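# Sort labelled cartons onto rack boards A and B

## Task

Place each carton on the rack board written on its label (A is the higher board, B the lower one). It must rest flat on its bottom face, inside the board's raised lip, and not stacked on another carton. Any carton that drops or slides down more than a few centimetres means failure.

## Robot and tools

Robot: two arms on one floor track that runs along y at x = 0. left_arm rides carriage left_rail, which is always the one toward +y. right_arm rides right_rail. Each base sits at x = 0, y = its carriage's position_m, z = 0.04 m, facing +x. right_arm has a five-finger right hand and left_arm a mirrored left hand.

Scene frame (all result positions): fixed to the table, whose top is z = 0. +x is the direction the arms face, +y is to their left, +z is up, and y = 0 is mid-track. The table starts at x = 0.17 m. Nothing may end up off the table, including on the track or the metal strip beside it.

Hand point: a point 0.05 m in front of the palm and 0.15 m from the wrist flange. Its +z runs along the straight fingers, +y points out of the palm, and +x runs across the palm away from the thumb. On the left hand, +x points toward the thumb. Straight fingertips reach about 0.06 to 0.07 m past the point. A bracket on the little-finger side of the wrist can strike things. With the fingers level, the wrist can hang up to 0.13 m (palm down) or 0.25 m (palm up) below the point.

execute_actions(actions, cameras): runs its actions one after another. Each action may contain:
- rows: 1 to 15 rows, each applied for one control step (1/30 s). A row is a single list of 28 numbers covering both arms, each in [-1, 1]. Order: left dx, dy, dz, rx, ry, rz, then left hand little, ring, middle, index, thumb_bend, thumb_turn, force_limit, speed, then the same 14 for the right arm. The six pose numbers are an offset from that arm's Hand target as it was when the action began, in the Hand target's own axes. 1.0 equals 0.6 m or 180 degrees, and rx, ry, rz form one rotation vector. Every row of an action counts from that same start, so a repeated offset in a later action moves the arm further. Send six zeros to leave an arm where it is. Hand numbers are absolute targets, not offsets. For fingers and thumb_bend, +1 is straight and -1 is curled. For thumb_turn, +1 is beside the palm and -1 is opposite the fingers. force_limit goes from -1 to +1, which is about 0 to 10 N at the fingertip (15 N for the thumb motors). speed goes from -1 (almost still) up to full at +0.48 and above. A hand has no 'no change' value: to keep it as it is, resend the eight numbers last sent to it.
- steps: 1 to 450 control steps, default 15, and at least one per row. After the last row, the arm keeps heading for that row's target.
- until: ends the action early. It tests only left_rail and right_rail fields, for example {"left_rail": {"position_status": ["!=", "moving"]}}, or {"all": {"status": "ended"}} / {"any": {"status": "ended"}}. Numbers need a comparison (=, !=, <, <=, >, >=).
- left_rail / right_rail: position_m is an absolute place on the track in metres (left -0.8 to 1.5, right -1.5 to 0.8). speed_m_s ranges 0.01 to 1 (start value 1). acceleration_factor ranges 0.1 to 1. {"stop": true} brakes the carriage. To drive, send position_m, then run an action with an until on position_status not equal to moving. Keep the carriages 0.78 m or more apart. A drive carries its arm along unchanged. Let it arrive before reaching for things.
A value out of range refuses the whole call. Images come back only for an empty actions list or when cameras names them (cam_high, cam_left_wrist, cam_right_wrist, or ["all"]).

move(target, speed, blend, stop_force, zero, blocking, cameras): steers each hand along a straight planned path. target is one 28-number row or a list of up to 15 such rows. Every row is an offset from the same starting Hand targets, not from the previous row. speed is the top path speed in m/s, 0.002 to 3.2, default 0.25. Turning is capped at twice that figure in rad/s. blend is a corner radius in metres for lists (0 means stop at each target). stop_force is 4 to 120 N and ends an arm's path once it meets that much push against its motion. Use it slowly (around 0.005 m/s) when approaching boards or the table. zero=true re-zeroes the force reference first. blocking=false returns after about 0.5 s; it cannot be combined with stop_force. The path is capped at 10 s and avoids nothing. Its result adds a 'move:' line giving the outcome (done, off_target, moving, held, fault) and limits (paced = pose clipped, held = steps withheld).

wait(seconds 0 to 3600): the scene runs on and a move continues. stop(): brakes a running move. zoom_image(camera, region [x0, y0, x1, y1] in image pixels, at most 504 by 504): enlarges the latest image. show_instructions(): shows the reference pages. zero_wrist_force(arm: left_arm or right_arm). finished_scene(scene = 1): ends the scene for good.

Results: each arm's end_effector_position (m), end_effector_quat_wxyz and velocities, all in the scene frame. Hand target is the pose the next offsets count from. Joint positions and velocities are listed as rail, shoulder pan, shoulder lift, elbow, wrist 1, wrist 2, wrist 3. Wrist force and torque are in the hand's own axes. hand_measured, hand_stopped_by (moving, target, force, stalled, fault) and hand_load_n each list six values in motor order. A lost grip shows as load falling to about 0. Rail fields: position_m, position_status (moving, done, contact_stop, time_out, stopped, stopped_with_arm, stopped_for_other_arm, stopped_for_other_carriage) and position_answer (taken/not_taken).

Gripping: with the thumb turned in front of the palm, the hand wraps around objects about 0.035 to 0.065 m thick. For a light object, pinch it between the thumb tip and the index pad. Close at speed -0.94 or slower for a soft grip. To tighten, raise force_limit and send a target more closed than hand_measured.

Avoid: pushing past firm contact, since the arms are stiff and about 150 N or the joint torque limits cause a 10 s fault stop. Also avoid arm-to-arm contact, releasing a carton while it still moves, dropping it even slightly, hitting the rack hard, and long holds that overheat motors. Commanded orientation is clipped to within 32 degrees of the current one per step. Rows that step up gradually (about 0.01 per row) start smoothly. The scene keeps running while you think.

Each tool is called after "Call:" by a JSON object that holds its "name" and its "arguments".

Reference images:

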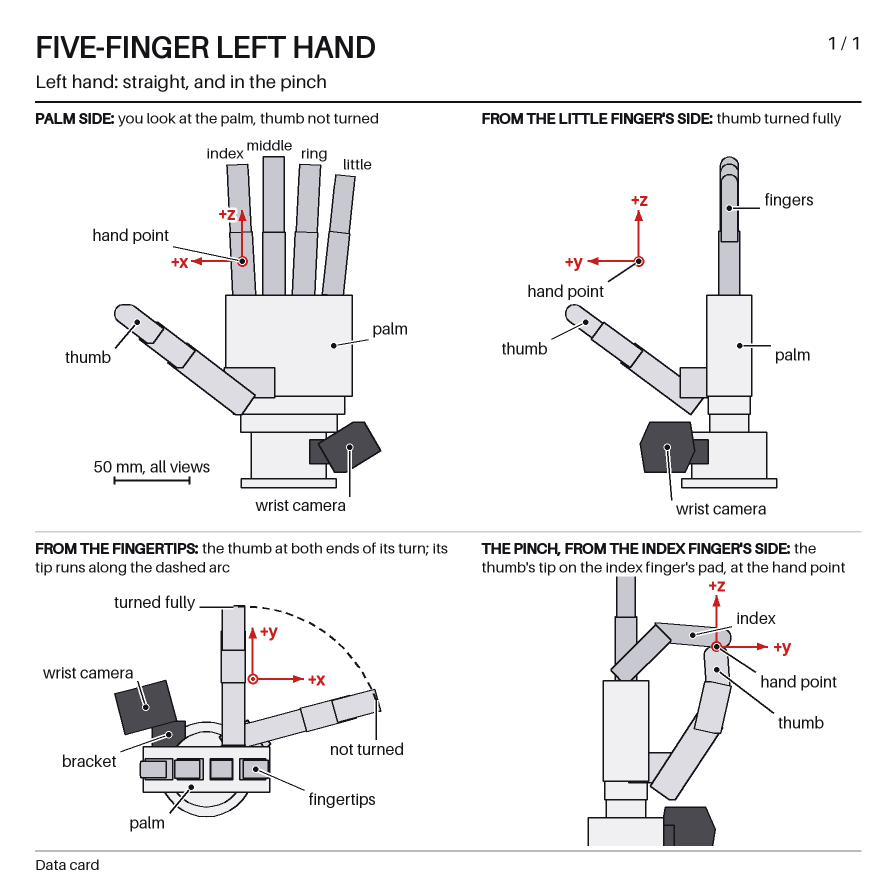

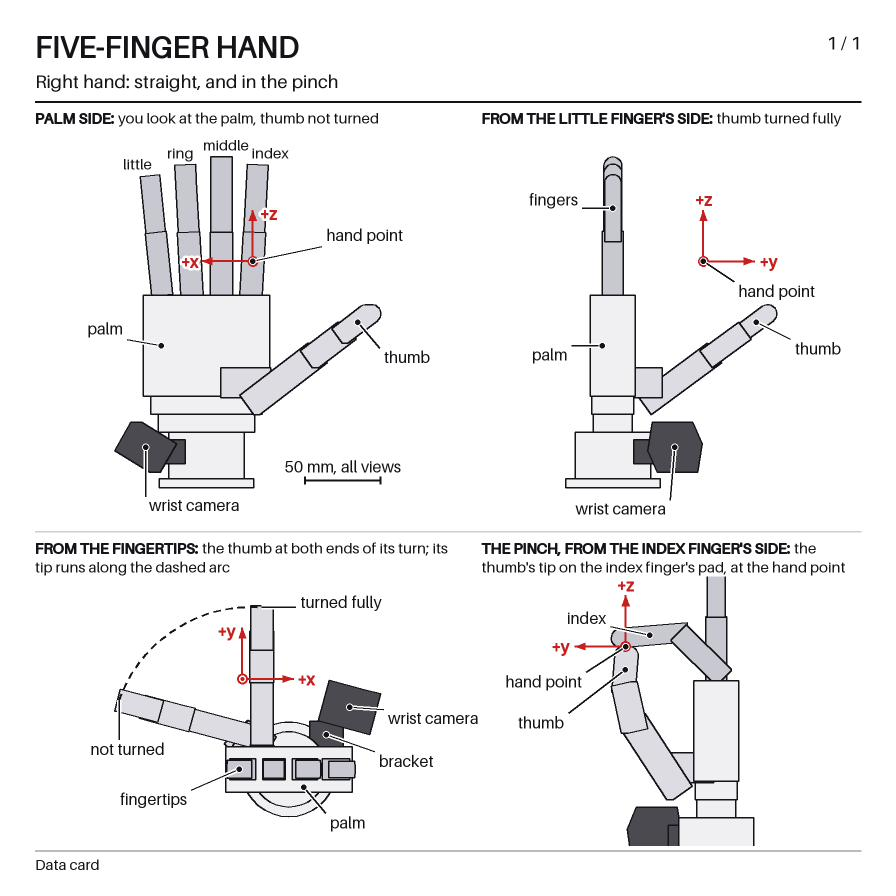

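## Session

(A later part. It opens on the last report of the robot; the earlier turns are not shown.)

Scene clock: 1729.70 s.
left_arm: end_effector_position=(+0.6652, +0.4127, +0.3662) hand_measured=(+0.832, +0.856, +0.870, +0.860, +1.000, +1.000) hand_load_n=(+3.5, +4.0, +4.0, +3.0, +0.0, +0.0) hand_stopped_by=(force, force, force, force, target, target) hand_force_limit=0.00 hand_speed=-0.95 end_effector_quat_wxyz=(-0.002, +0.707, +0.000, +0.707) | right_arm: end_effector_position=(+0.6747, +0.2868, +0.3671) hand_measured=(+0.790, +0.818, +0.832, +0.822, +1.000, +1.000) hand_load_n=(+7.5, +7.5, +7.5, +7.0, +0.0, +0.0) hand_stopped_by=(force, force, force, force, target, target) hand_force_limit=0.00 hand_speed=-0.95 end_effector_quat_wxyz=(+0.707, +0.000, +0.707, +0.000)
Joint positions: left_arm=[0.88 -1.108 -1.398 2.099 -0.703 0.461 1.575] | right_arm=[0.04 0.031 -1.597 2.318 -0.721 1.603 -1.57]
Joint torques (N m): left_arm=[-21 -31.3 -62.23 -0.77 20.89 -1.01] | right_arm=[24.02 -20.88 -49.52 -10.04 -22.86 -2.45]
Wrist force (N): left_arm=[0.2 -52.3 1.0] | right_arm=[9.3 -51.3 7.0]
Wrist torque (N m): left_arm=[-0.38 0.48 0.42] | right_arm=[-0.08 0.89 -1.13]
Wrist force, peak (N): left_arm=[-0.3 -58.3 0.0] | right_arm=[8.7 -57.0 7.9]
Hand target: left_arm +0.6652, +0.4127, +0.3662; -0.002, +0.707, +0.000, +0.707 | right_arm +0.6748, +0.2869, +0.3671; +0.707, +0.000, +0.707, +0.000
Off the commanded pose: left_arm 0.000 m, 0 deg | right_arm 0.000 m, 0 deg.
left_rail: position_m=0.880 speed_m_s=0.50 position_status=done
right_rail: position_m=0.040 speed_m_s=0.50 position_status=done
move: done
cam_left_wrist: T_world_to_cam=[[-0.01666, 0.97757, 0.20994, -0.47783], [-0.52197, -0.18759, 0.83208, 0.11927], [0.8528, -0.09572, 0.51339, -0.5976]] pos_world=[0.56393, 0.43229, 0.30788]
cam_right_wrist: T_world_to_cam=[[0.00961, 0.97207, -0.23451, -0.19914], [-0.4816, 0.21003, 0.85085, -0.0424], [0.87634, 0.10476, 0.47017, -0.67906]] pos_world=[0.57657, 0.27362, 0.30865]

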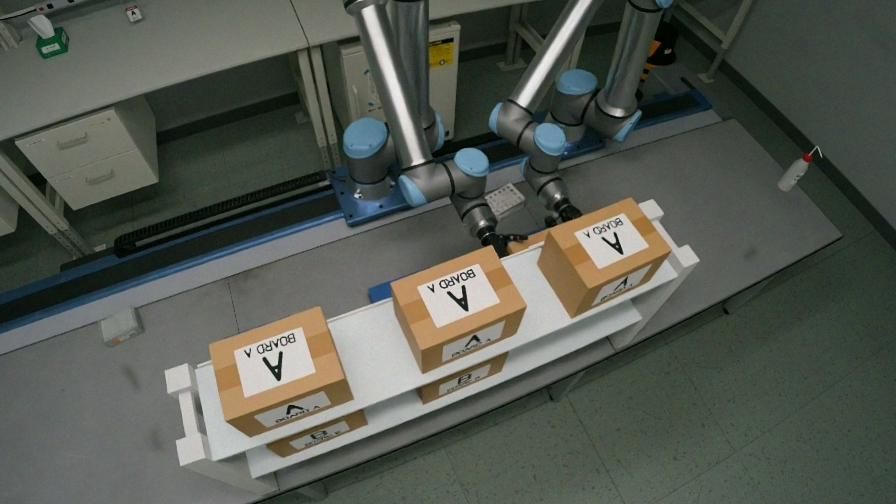

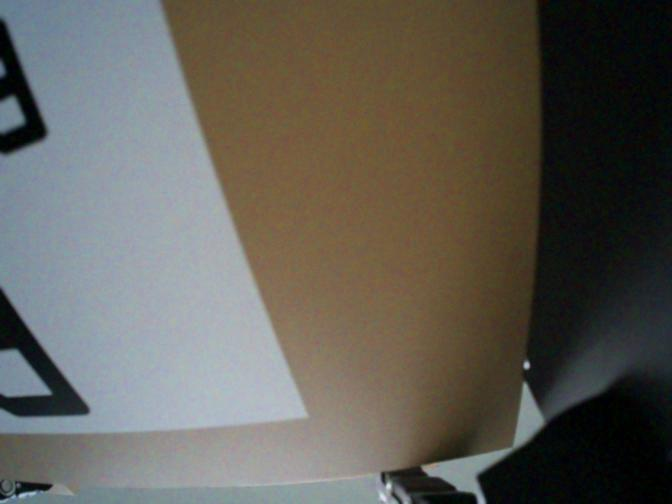

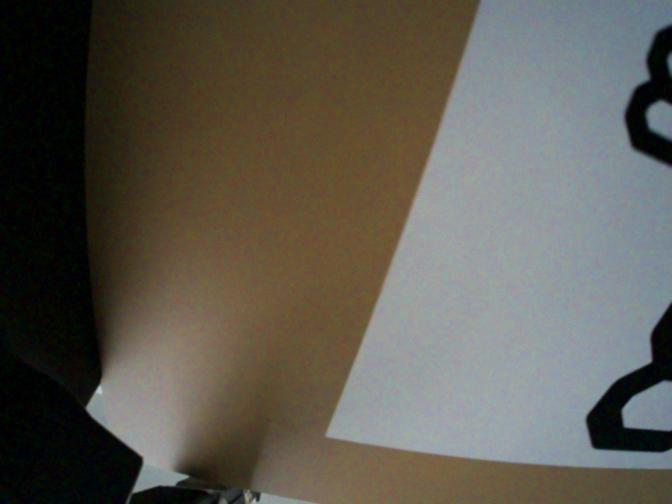

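Call:
{"name": "move", "arguments": {"target": [0,0.0005,0.1925,0,0,0,0.5,0.5,0.5,0.5,1,1,0,-0.95,0,0.0005,0.1925,0,0,0,0.5,0.5,0.5,0.5,1,1,0,-0.95], "speed": 0.07}}

Call:
{"name": "move", "arguments": {"target": [-0.07,0,0,0,0,0,0.5,0.5,0.5,0.5,1,1,0,-0.95,0.07,0,0,0,0,0,0.5,0.5,0.5,0.5,1,1,0,-0.95], "speed": 0.012, "stop_force": 9, "cameras": ["all"]}}

Scene clock: 1739.23 s.
left_arm: end_effector_position=(+0.7807, +0.4126, +0.3663) hand_measured=(+0.832, +0.856, +0.870, +0.860, +1.000, +1.000) hand_load_n=(+3.5, +4.0, +3.5, +3.5, +0.0, +0.0) hand_stopped_by=(force, force, force, force, target, target) hand_force_limit=0.00 hand_speed=-0.95 end_effector_quat_wxyz=(-0.002, +0.707, +0.000, +0.707) | right_arm: end_effector_position=(+0.7902, +0.2870, +0.3671) hand_measured=(+0.790, +0.818, +0.832, +0.822, +1.000, +1.000) hand_load_n=(+7.5, +7.0, +6.5, +6.5, +0.0, -0.5) hand_stopped_by=(force, force, force, force, target, target) hand_force_limit=0.00 hand_speed=-0.95 end_effector_quat_wxyz=(+0.707, +0.000, +0.707, +0.000)
Joint positions: left_arm=[0.88 -0.94 -1.271 1.932 -0.662 0.629 1.574] | right_arm=[0.04 0.025 -1.42 2.125 -0.705 1.597 -1.57]
Joint torques (N m): left_arm=[-33.46 -36.78 -63.87 -0.69 23.26 -0.69] | right_arm=[37.17 -39.96 -52.62 -2.18 -25.42 2]
Wrist force (N): left_arm=[2.2 -60.0 2.4] | right_arm=[9.4 -59.3 5.8]
Wrist torque (N m): left_arm=[-0.64 1.03 0.35] | right_arm=[-0.61 1.52 -1.30]
Wrist force, peak (N): left_arm=[2.2 -60.0 2.4] | right_arm=[10.0 -59.5 6.2]
Hand target: left_arm +0.7807, +0.4126, +0.3663; -0.002, +0.707, +0.000, +0.707 | right_arm +0.7903, +0.2870, +0.3671; +0.707, +0.000, +0.707, +0.000
Off the commanded pose: left_arm 0.000 m, 0 deg | right_arm 0.000 m, 0 deg.
left_rail: position_m=0.880 speed_m_s=0.50 position_status=done
right_rail: position_m=0.040 speed_m_s=0.50 position_status=done
move: done

Scene clock: 1741.83 s.
left_arm: end_effector_position=(+0.7807, +0.4126, +0.3514) hand_measured=(+0.832, +0.856, +0.870, +0.860, +1.000, +1.000) hand_load_n=(+4.0, +4.5, +4.0, +4.0, +0.0, -0.5) hand_stopped_by=(force, force, force, force, target, target) hand_force_limit=0.00 hand_speed=-0.95 end_effector_quat_wxyz=(-0.002, +0.707, +0.000, +0.707) | right_arm: end_effector_position=(+0.7903, +0.2871, +0.3515) hand_measured=(+0.790, +0.818, +0.832, +0.822, +1.000, +1.000) hand_load_n=(+6.5, +6.5, +6.5, +6.0, +0.0, +0.0) hand_stopped_by=(force, force, force, force, target, target) hand_force_limit=0.00 hand_speed=-0.95 end_effector_quat_wxyz=(+0.707, +0.000, +0.707, +0.000)
Joint positions: left_arm=[0.88 -0.94 -1.255 1.943 -0.688 0.629 1.574] | right_arm=[0.04 0.025 -1.4 2.137 -0.738 1.597 -1.57]
Joint torques (N m): left_arm=[-41.07 -73.77 -62.7 -1.09 20.92 -0.57] | right_arm=[50.85 -70.93 -44.22 -0.41 -23.72 1.9]
Wrist force (N): left_arm=[0.9 -57.5 3.1] | right_arm=[2.2 -56.6 6.7]
Wrist torque (N m): left_arm=[-0.54 0.86 0.45] | right_arm=[-0.62 0.32 -1.21]
Wrist force, peak (N): left_arm=[14.9 -63.1 0.6] | right_arm=[6.7 -62.8 4.3]
Hand target: left_arm +0.7807, +0.4126, +0.3514; -0.002, +0.707, +0.000, +0.707 (not the last commanded pose) | right_arm +0.7903, +0.2870, +0.3515; +0.707, +0.000, +0.707, +0.000 (not the last commanded pose)
Off the commanded pose: left_arm 0.027 m, 0 deg | right_arm 0.026 m, 0 deg.
left_rail: position_m=0.880 speed_m_s=0.50 position_status=done
right_rail: position_m=0.040 speed_m_s=0.50 position_status=done
move: contact (left_arm, right_arm)
cam_left_wrist: T_world_to_cam=[[-0.01663, 0.97759, 0.20985, -0.4727], [-0.52204, -0.18749, 0.83206, 0.19192], [0.85276, -0.09571, 0.51346, -0.68859]] pos_world=[0.67953, 0.43219, 0.29308]
cam_right_wrist: T_world_to_cam=[[0.00961, 0.97205, -0.23456, -0.20406], [-0.48193, 0.21003, 0.85066, 0.02674], [0.87616, 0.10487, 0.47048, -0.77318]] pos_world=[0.69228, 0.27382, 0.29315]

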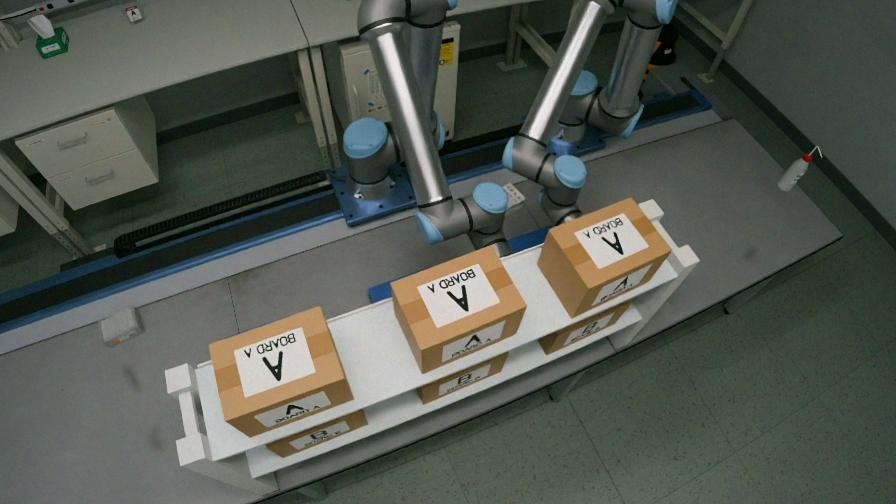

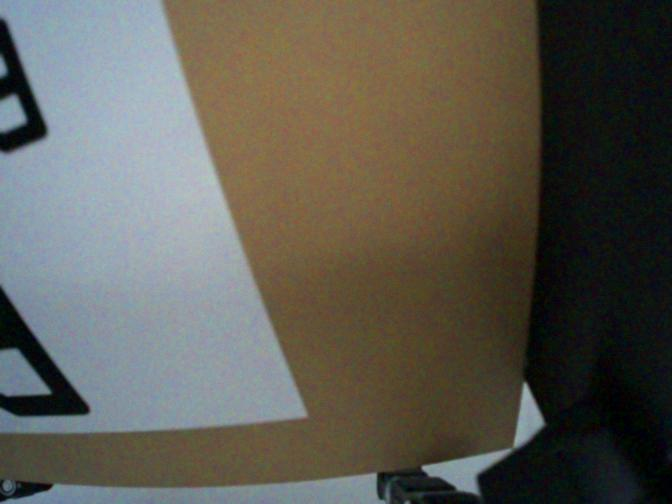

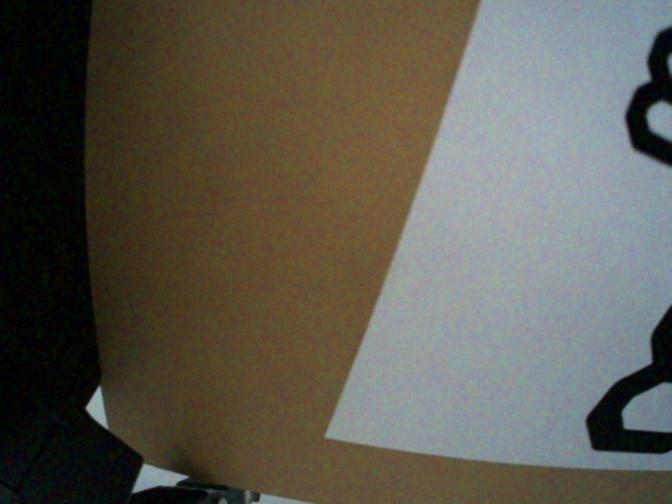

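Call:
{"name": "move", "arguments": {"target": [-0.0018,0,0,0,0,0,0.5,0.5,0.5,0.5,1,1,0,-0.95,0.0007,0,0,0,0,0,0.5,0.5,0.5,0.5,1,1,0,-0.95], "speed": 0.01}}

Call:
{"name": "execute_actions", "arguments": {"actions": [{"rows":[[0,0,0,0,0,0,1,1,1,1,1,1,0,-0.8,0,0,0,0,0,0,1,1,1,1,1,1,0,-0.8]],"steps":45}]}}

Call:
{"name": "move", "arguments": {"target": [[0,-0.01,0,0,0,0,1,1,1,1,1,1,0,-0.8,0,-0.01,0,0,0,0,1,1,1,1,1,1,0,-0.8],[0,-0.04,0,0,0,0,1,1,1,1,1,1,0,-0.8,0,-0.035,0,0,0,0,1,1,1,1,1,1,0,-0.8]], "speed": 0.03, "cameras": ["all"]}}

Scene clock: 1758.50 s.
left_arm: end_effector_position=(+0.7808, +0.4126, +0.3505) hand_measured=(+0.832, +0.856, +0.870, +0.860, +1.000, +1.000) hand_load_n=(+4.0, +4.5, +4.0, +3.5, +0.0, +0.0) hand_stopped_by=(force, force, force, force, target, target) hand_force_limit=0.00 hand_speed=-0.95 end_effector_quat_wxyz=(-0.002, +0.707, +0.000, +0.707) | right_arm: end_effector_position=(+0.7903, +0.2871, +0.3513) hand_measured=(+0.790, +0.818, +0.832, +0.822, +1.000, +1.000) hand_load_n=(+7.0, +6.5, +6.5, +6.0, +0.0, +0.0) hand_stopped_by=(force, force, force, force, target, target) hand_force_limit=0.00 hand_speed=-0.95 end_effector_quat_wxyz=(+0.707, +0.000, +0.707, +0.000)
Joint positions: left_arm=[0.88 -0.94 -1.254 1.943 -0.69 0.629 1.574] | right_arm=[0.04 0.025 -1.399 2.137 -0.739 1.597 -1.57]
Joint torques (N m): left_arm=[-53.45 -20.78 -36.3 -8.59 17.15 -0.65] | right_arm=[49.4 -31.61 -30.25 -5.25 -23.83 2.06]
Wrist force (N): left_arm=[24.1 -65.7 -2.2] | right_arm=[2.2 -65.1 4.0]
Wrist torque (N m): left_arm=[-0.66 0.76 1.87] | right_arm=[-0.81 -0.69 -1.40]
Wrist force, peak (N): left_arm=[24.1 -65.7 -2.2] | right_arm=[2.2 -65.1 4.0]
Hand target: left_arm +0.7807, +0.4126, +0.3503; -0.002, +0.707, +0.000, +0.707 | right_arm +0.7903, +0.2871, +0.3511; +0.707, +0.000, +0.707, +0.000
Off the commanded pose: left_arm 0.000 m, 0 deg | right_arm 0.000 m, 0 deg.
left_rail: position_m=0.880 speed_m_s=0.50 position_status=done
right_rail: position_m=0.040 speed_m_s=0.50 position_status=done
move: done

Scene clock: 1760.20 s.
left_arm: end_effector_position=(+0.7807, +0.4126, +0.3503) hand_measured=(+1.000, +1.000, +1.000, +1.000, +1.000, +1.000) hand_load_n=(+0.0, +0.0, +0.0, +0.0, +0.0, +0.0) hand_stopped_by=(target, target, target, target, target, target) hand_force_limit=0.00 hand_speed=-0.80 end_effector_quat_wxyz=(-0.002, +0.707, +0.000, +0.707) | right_arm: end_effector_position=(+0.7903, +0.2871, +0.3511) hand_measured=(+1.000, +1.000, +1.000, +1.000, +1.000, +1.000) hand_load_n=(+0.0, +0.0, +0.0, +0.0, +0.0, +0.0) hand_stopped_by=(target, target, target, target, target, target) hand_force_limit=0.00 hand_speed=-0.80 end_effector_quat_wxyz=(+0.707, +0.000, +0.707, +0.000)
Joint positions: left_arm=[0.88 -0.94 -1.254 1.943 -0.69 0.629 1.574] | right_arm=[0.04 0.025 -1.399 2.137 -0.739 1.597 -1.57]
Joint torques (N m): left_arm=[-49.23 -50.14 -54.44 -2.08 15.32 1.15] | right_arm=[48.55 -30.46 -29.02 -0.33 -23.71 2.02]
Wrist force (N): left_arm=[15.0 -62.0 7.9] | right_arm=[-3.3 -63.5 2.5]
Wrist torque (N m): left_arm=[-2.20 -0.17 0.80] | right_arm=[-2.81 0.20 -1.62]
Wrist force, peak (N): left_arm=[23.8 -64.4 0.2] | right_arm=[1.3 -65.3 3.6]
Hand target: left_arm +0.7807, +0.4126, +0.3503; -0.002, +0.707, +0.000, +0.707 | right_arm +0.7903, +0.2871, +0.3511; +0.707, +0.000, +0.707, +0.000
Off the commanded pose: left_arm 0.000 m, 0 deg | right_arm 0.000 m, 0 deg.
left_rail: position_m=0.880 speed_m_s=0.50 position_status=done
right_rail: position_m=0.040 speed_m_s=0.50 position_status=done

Scene clock: 1761.63 s.
left_arm: end_effector_position=(+0.7807, +0.4365, +0.3504) hand_measured=(+1.000, +1.000, +1.000, +1.000, +1.000, +1.000) hand_load_n=(+0.0, +0.0, +0.0, +0.0, +0.0, +0.0) hand_stopped_by=(target, target, target, target, target, target) hand_force_limit=0.00 hand_speed=-0.80 end_effector_quat_wxyz=(-0.002, +0.707, +0.000, +0.707) | right_arm: end_effector_position=(+0.7903, +0.2661, +0.3511) hand_measured=(+1.000, +1.000, +1.000, +1.000, +1.000, +1.000) hand_load_n=(+0.0, +0.0, +0.0, +0.0, +0.0, +0.0) hand_stopped_by=(target, target, target, target, target, target) hand_force_limit=0.00 hand_speed=-0.80 end_effector_quat_wxyz=(+0.707, +0.000, +0.707, +0.000)
Joint positions: left_arm=[0.88 -0.917 -1.275 1.973 -0.699 0.652 1.574] | right_arm=[0.04 -0.015 -1.409 2.15 -0.741 1.557 -1.57]
Joint torques (N m): left_arm=[9.87 -79.75 -25.12 -5.65 3.73 0.22] | right_arm=[-12.44 -66.46 -26.61 -4.57 -3.63 2.09]
Wrist force (N): left_arm=[8.9 2.8 3.5] | right_arm=[-3.3 0.1 2.0]
Wrist torque (N m): left_arm=[0.48 -0.74 0.32] | right_arm=[0.05 0.32 0.00]
Wrist force, peak (N): left_arm=[14.5 -62.3 7.9] | right_arm=[-2.8 -63.2 2.3]
Hand target: left_arm +0.7807, +0.4366, +0.3504; -0.002, +0.707, +0.000, +0.707 | right_arm +0.7903, +0.2661, +0.3511; +0.707, +0.000, +0.707, +0.000
Off the commanded pose: left_arm 0.000 m, 0 deg | right_arm 0.000 m, 0 deg.
left_rail: position_m=0.880 speed_m_s=0.50 position_status=done
right_rail: position_m=0.040 speed_m_s=0.50 position_status=done
move: done
cam_left_wrist: T_world_to_cam=[[-0.01663, 0.97759, 0.20985, -0.49586], [-0.52204, -0.18749, 0.83206, 0.19723], [0.85276, -0.09571, 0.51346, -0.68579]] pos_world=[0.67953, 0.45609, 0.29208]
cam_right_wrist: T_world_to_cam=[[0.00961, 0.97205, -0.23456, -0.18374], [-0.48193, 0.21003, 0.85066, 0.03149], [0.87616, 0.10487, 0.47048, -0.77079]] pos_world=[0.69228, 0.25282, 0.29275]

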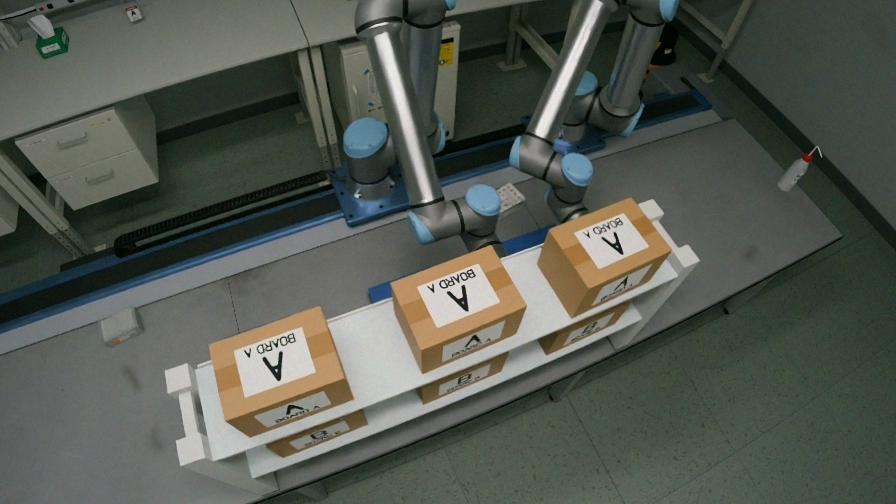

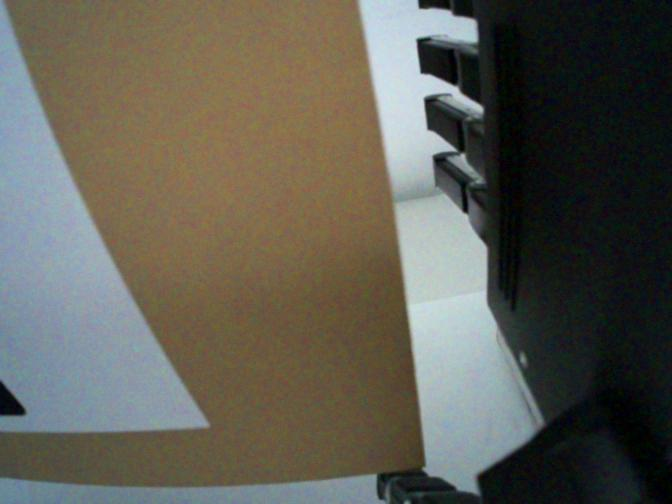

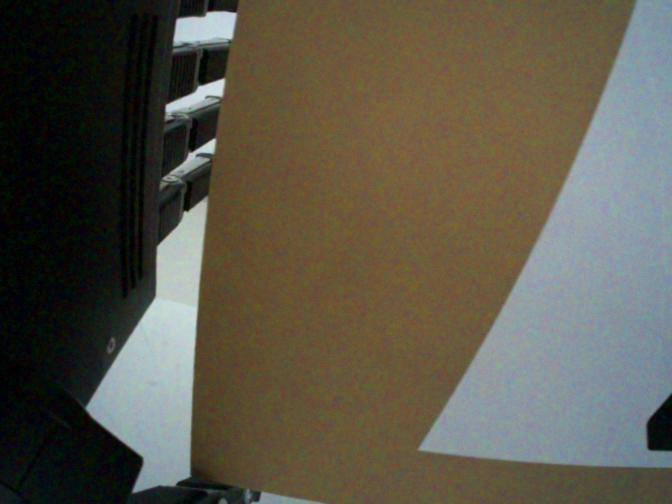

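Call:
{"name": "move", "arguments": {"target": [[0.004,0,-0.02,0,0,0,1,1,1,1,1,1,0,-0.8,-0.004,0,-0.02,0,0,0,1,1,1,1,1,1,0,-0.8],[0.004,0,-0.4,0,0,0,1,1,1,1,1,1,0,-0.8,-0.004,0,-0.4,0,0,0,1,1,1,1,1,1,0,-0.8]], "speed": [0.05,0.15], "blend": [0.005,0], "cameras": ["all"]}}

Scene clock: 1773.93 s.
left_arm: end_effector_position=(+0.5407, +0.4362, +0.3527) hand_measured=(+1.000, +1.000, +1.000, +1.000, +1.000, +1.000) hand_load_n=(+0.0, +0.0, +0.0, +0.5, +0.0, +0.0) hand_stopped_by=(target, target, target, target, target, target) hand_force_limit=0.00 hand_speed=-0.80 end_effector_quat_wxyz=(-0.002, +0.707, +0.000, +0.707) | right_arm: end_effector_position=(+0.5503, +0.2663, +0.3533) hand_measured=(+1.000, +1.000, +1.000, +1.000, +1.000, +1.000) hand_load_n=(+0.0, +0.0, +0.0, +0.0, -0.5, +0.0) hand_stopped_by=(target, target, target, target, target, target) hand_force_limit=0.00 hand_speed=-0.80 end_effector_quat_wxyz=(+0.707, +0.000, +0.707, +0.000)
Joint positions: left_arm=[0.88 -1.33 -1.536 2.29 -0.756 0.239 1.576] | right_arm=[0.04 -0.028 -1.829 2.535 -0.707 1.544 -1.57]
Joint torques (N m): left_arm=[-11.01 -53.67 -21.4 -4.51 -3.37 3.32] | right_arm=[-13.63 -31.46 -29.18 0.78 -3.81 0.24]
Wrist force (N): left_arm=[8.9 3.2 3.8] | right_arm=[-3.0 0.8 1.8]
Wrist torque (N m): left_arm=[0.50 -0.76 0.15] | right_arm=[0.15 0.27 0.07]
Wrist force, peak (N): left_arm=[8.9 3.5 4.6] | right_arm=[-3.4 0.8 3.3]
Hand target: left_arm +0.5407, +0.4362, +0.3527; -0.002, +0.707, +0.000, +0.707 | right_arm +0.5503, +0.2663, +0.3533; +0.707, +0.000, +0.707, +0.000
Off the commanded pose: left_arm 0.000 m, 0 deg | right_arm 0.000 m, 0 deg.
left_rail: position_m=0.880 speed_m_s=0.50 position_status=done
right_rail: position_m=0.040 speed_m_s=0.50 position_status=done
move: done
cam_left_wrist: T_world_to_cam=[[-0.01661, 0.97759, 0.20986, -0.49995], [-0.52197, -0.1875, 0.8321, 0.06991], [0.8528, -0.09572, 0.51339, -0.48234]] pos_world=[0.43953, 0.45569, 0.29438]
cam_right_wrist: T_world_to_cam=[[0.0097, 0.97206, -0.23452, -0.18117], [-0.48191, 0.21004, 0.85067, -0.0861], [0.87617, 0.10477, 0.47048, -0.56155]] pos_world=[0.45228, 0.25302, 0.29495]

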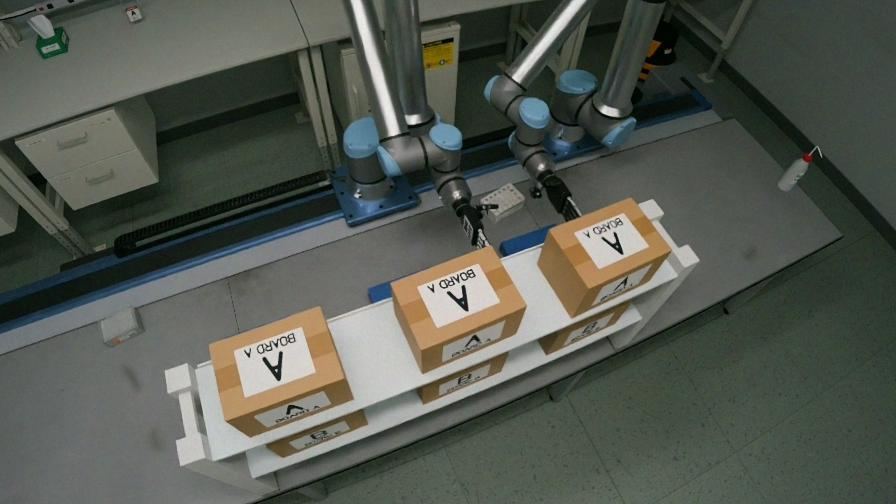

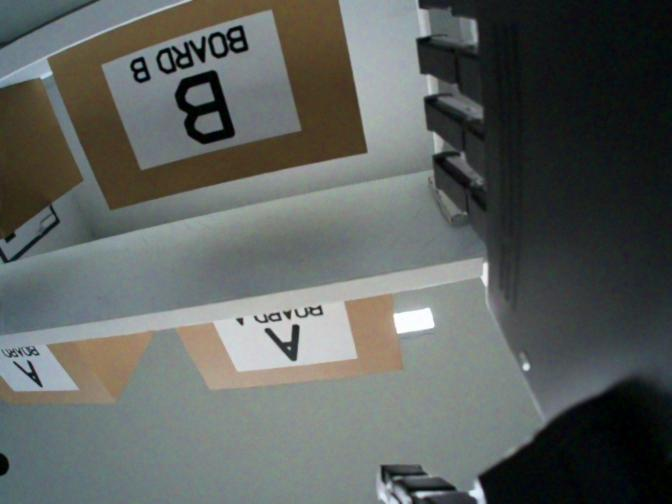

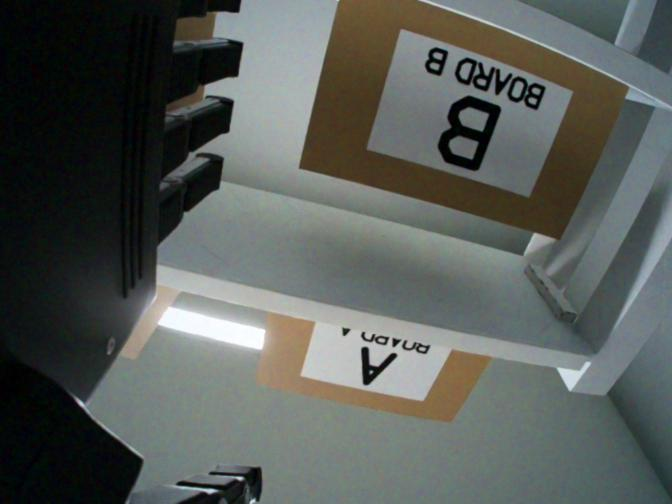

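Call:
{"name": "zoom_image", "arguments": {"camera": "cam_high", "region": [200, 190, 700, 480]}}

Scaled by 1.008 from the camera's image (finer frame: 1280x720).

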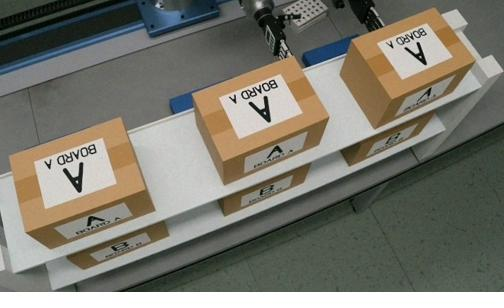

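Call:
{"name": "finished_scene", "arguments": {}}

The scene is finished: the task was done.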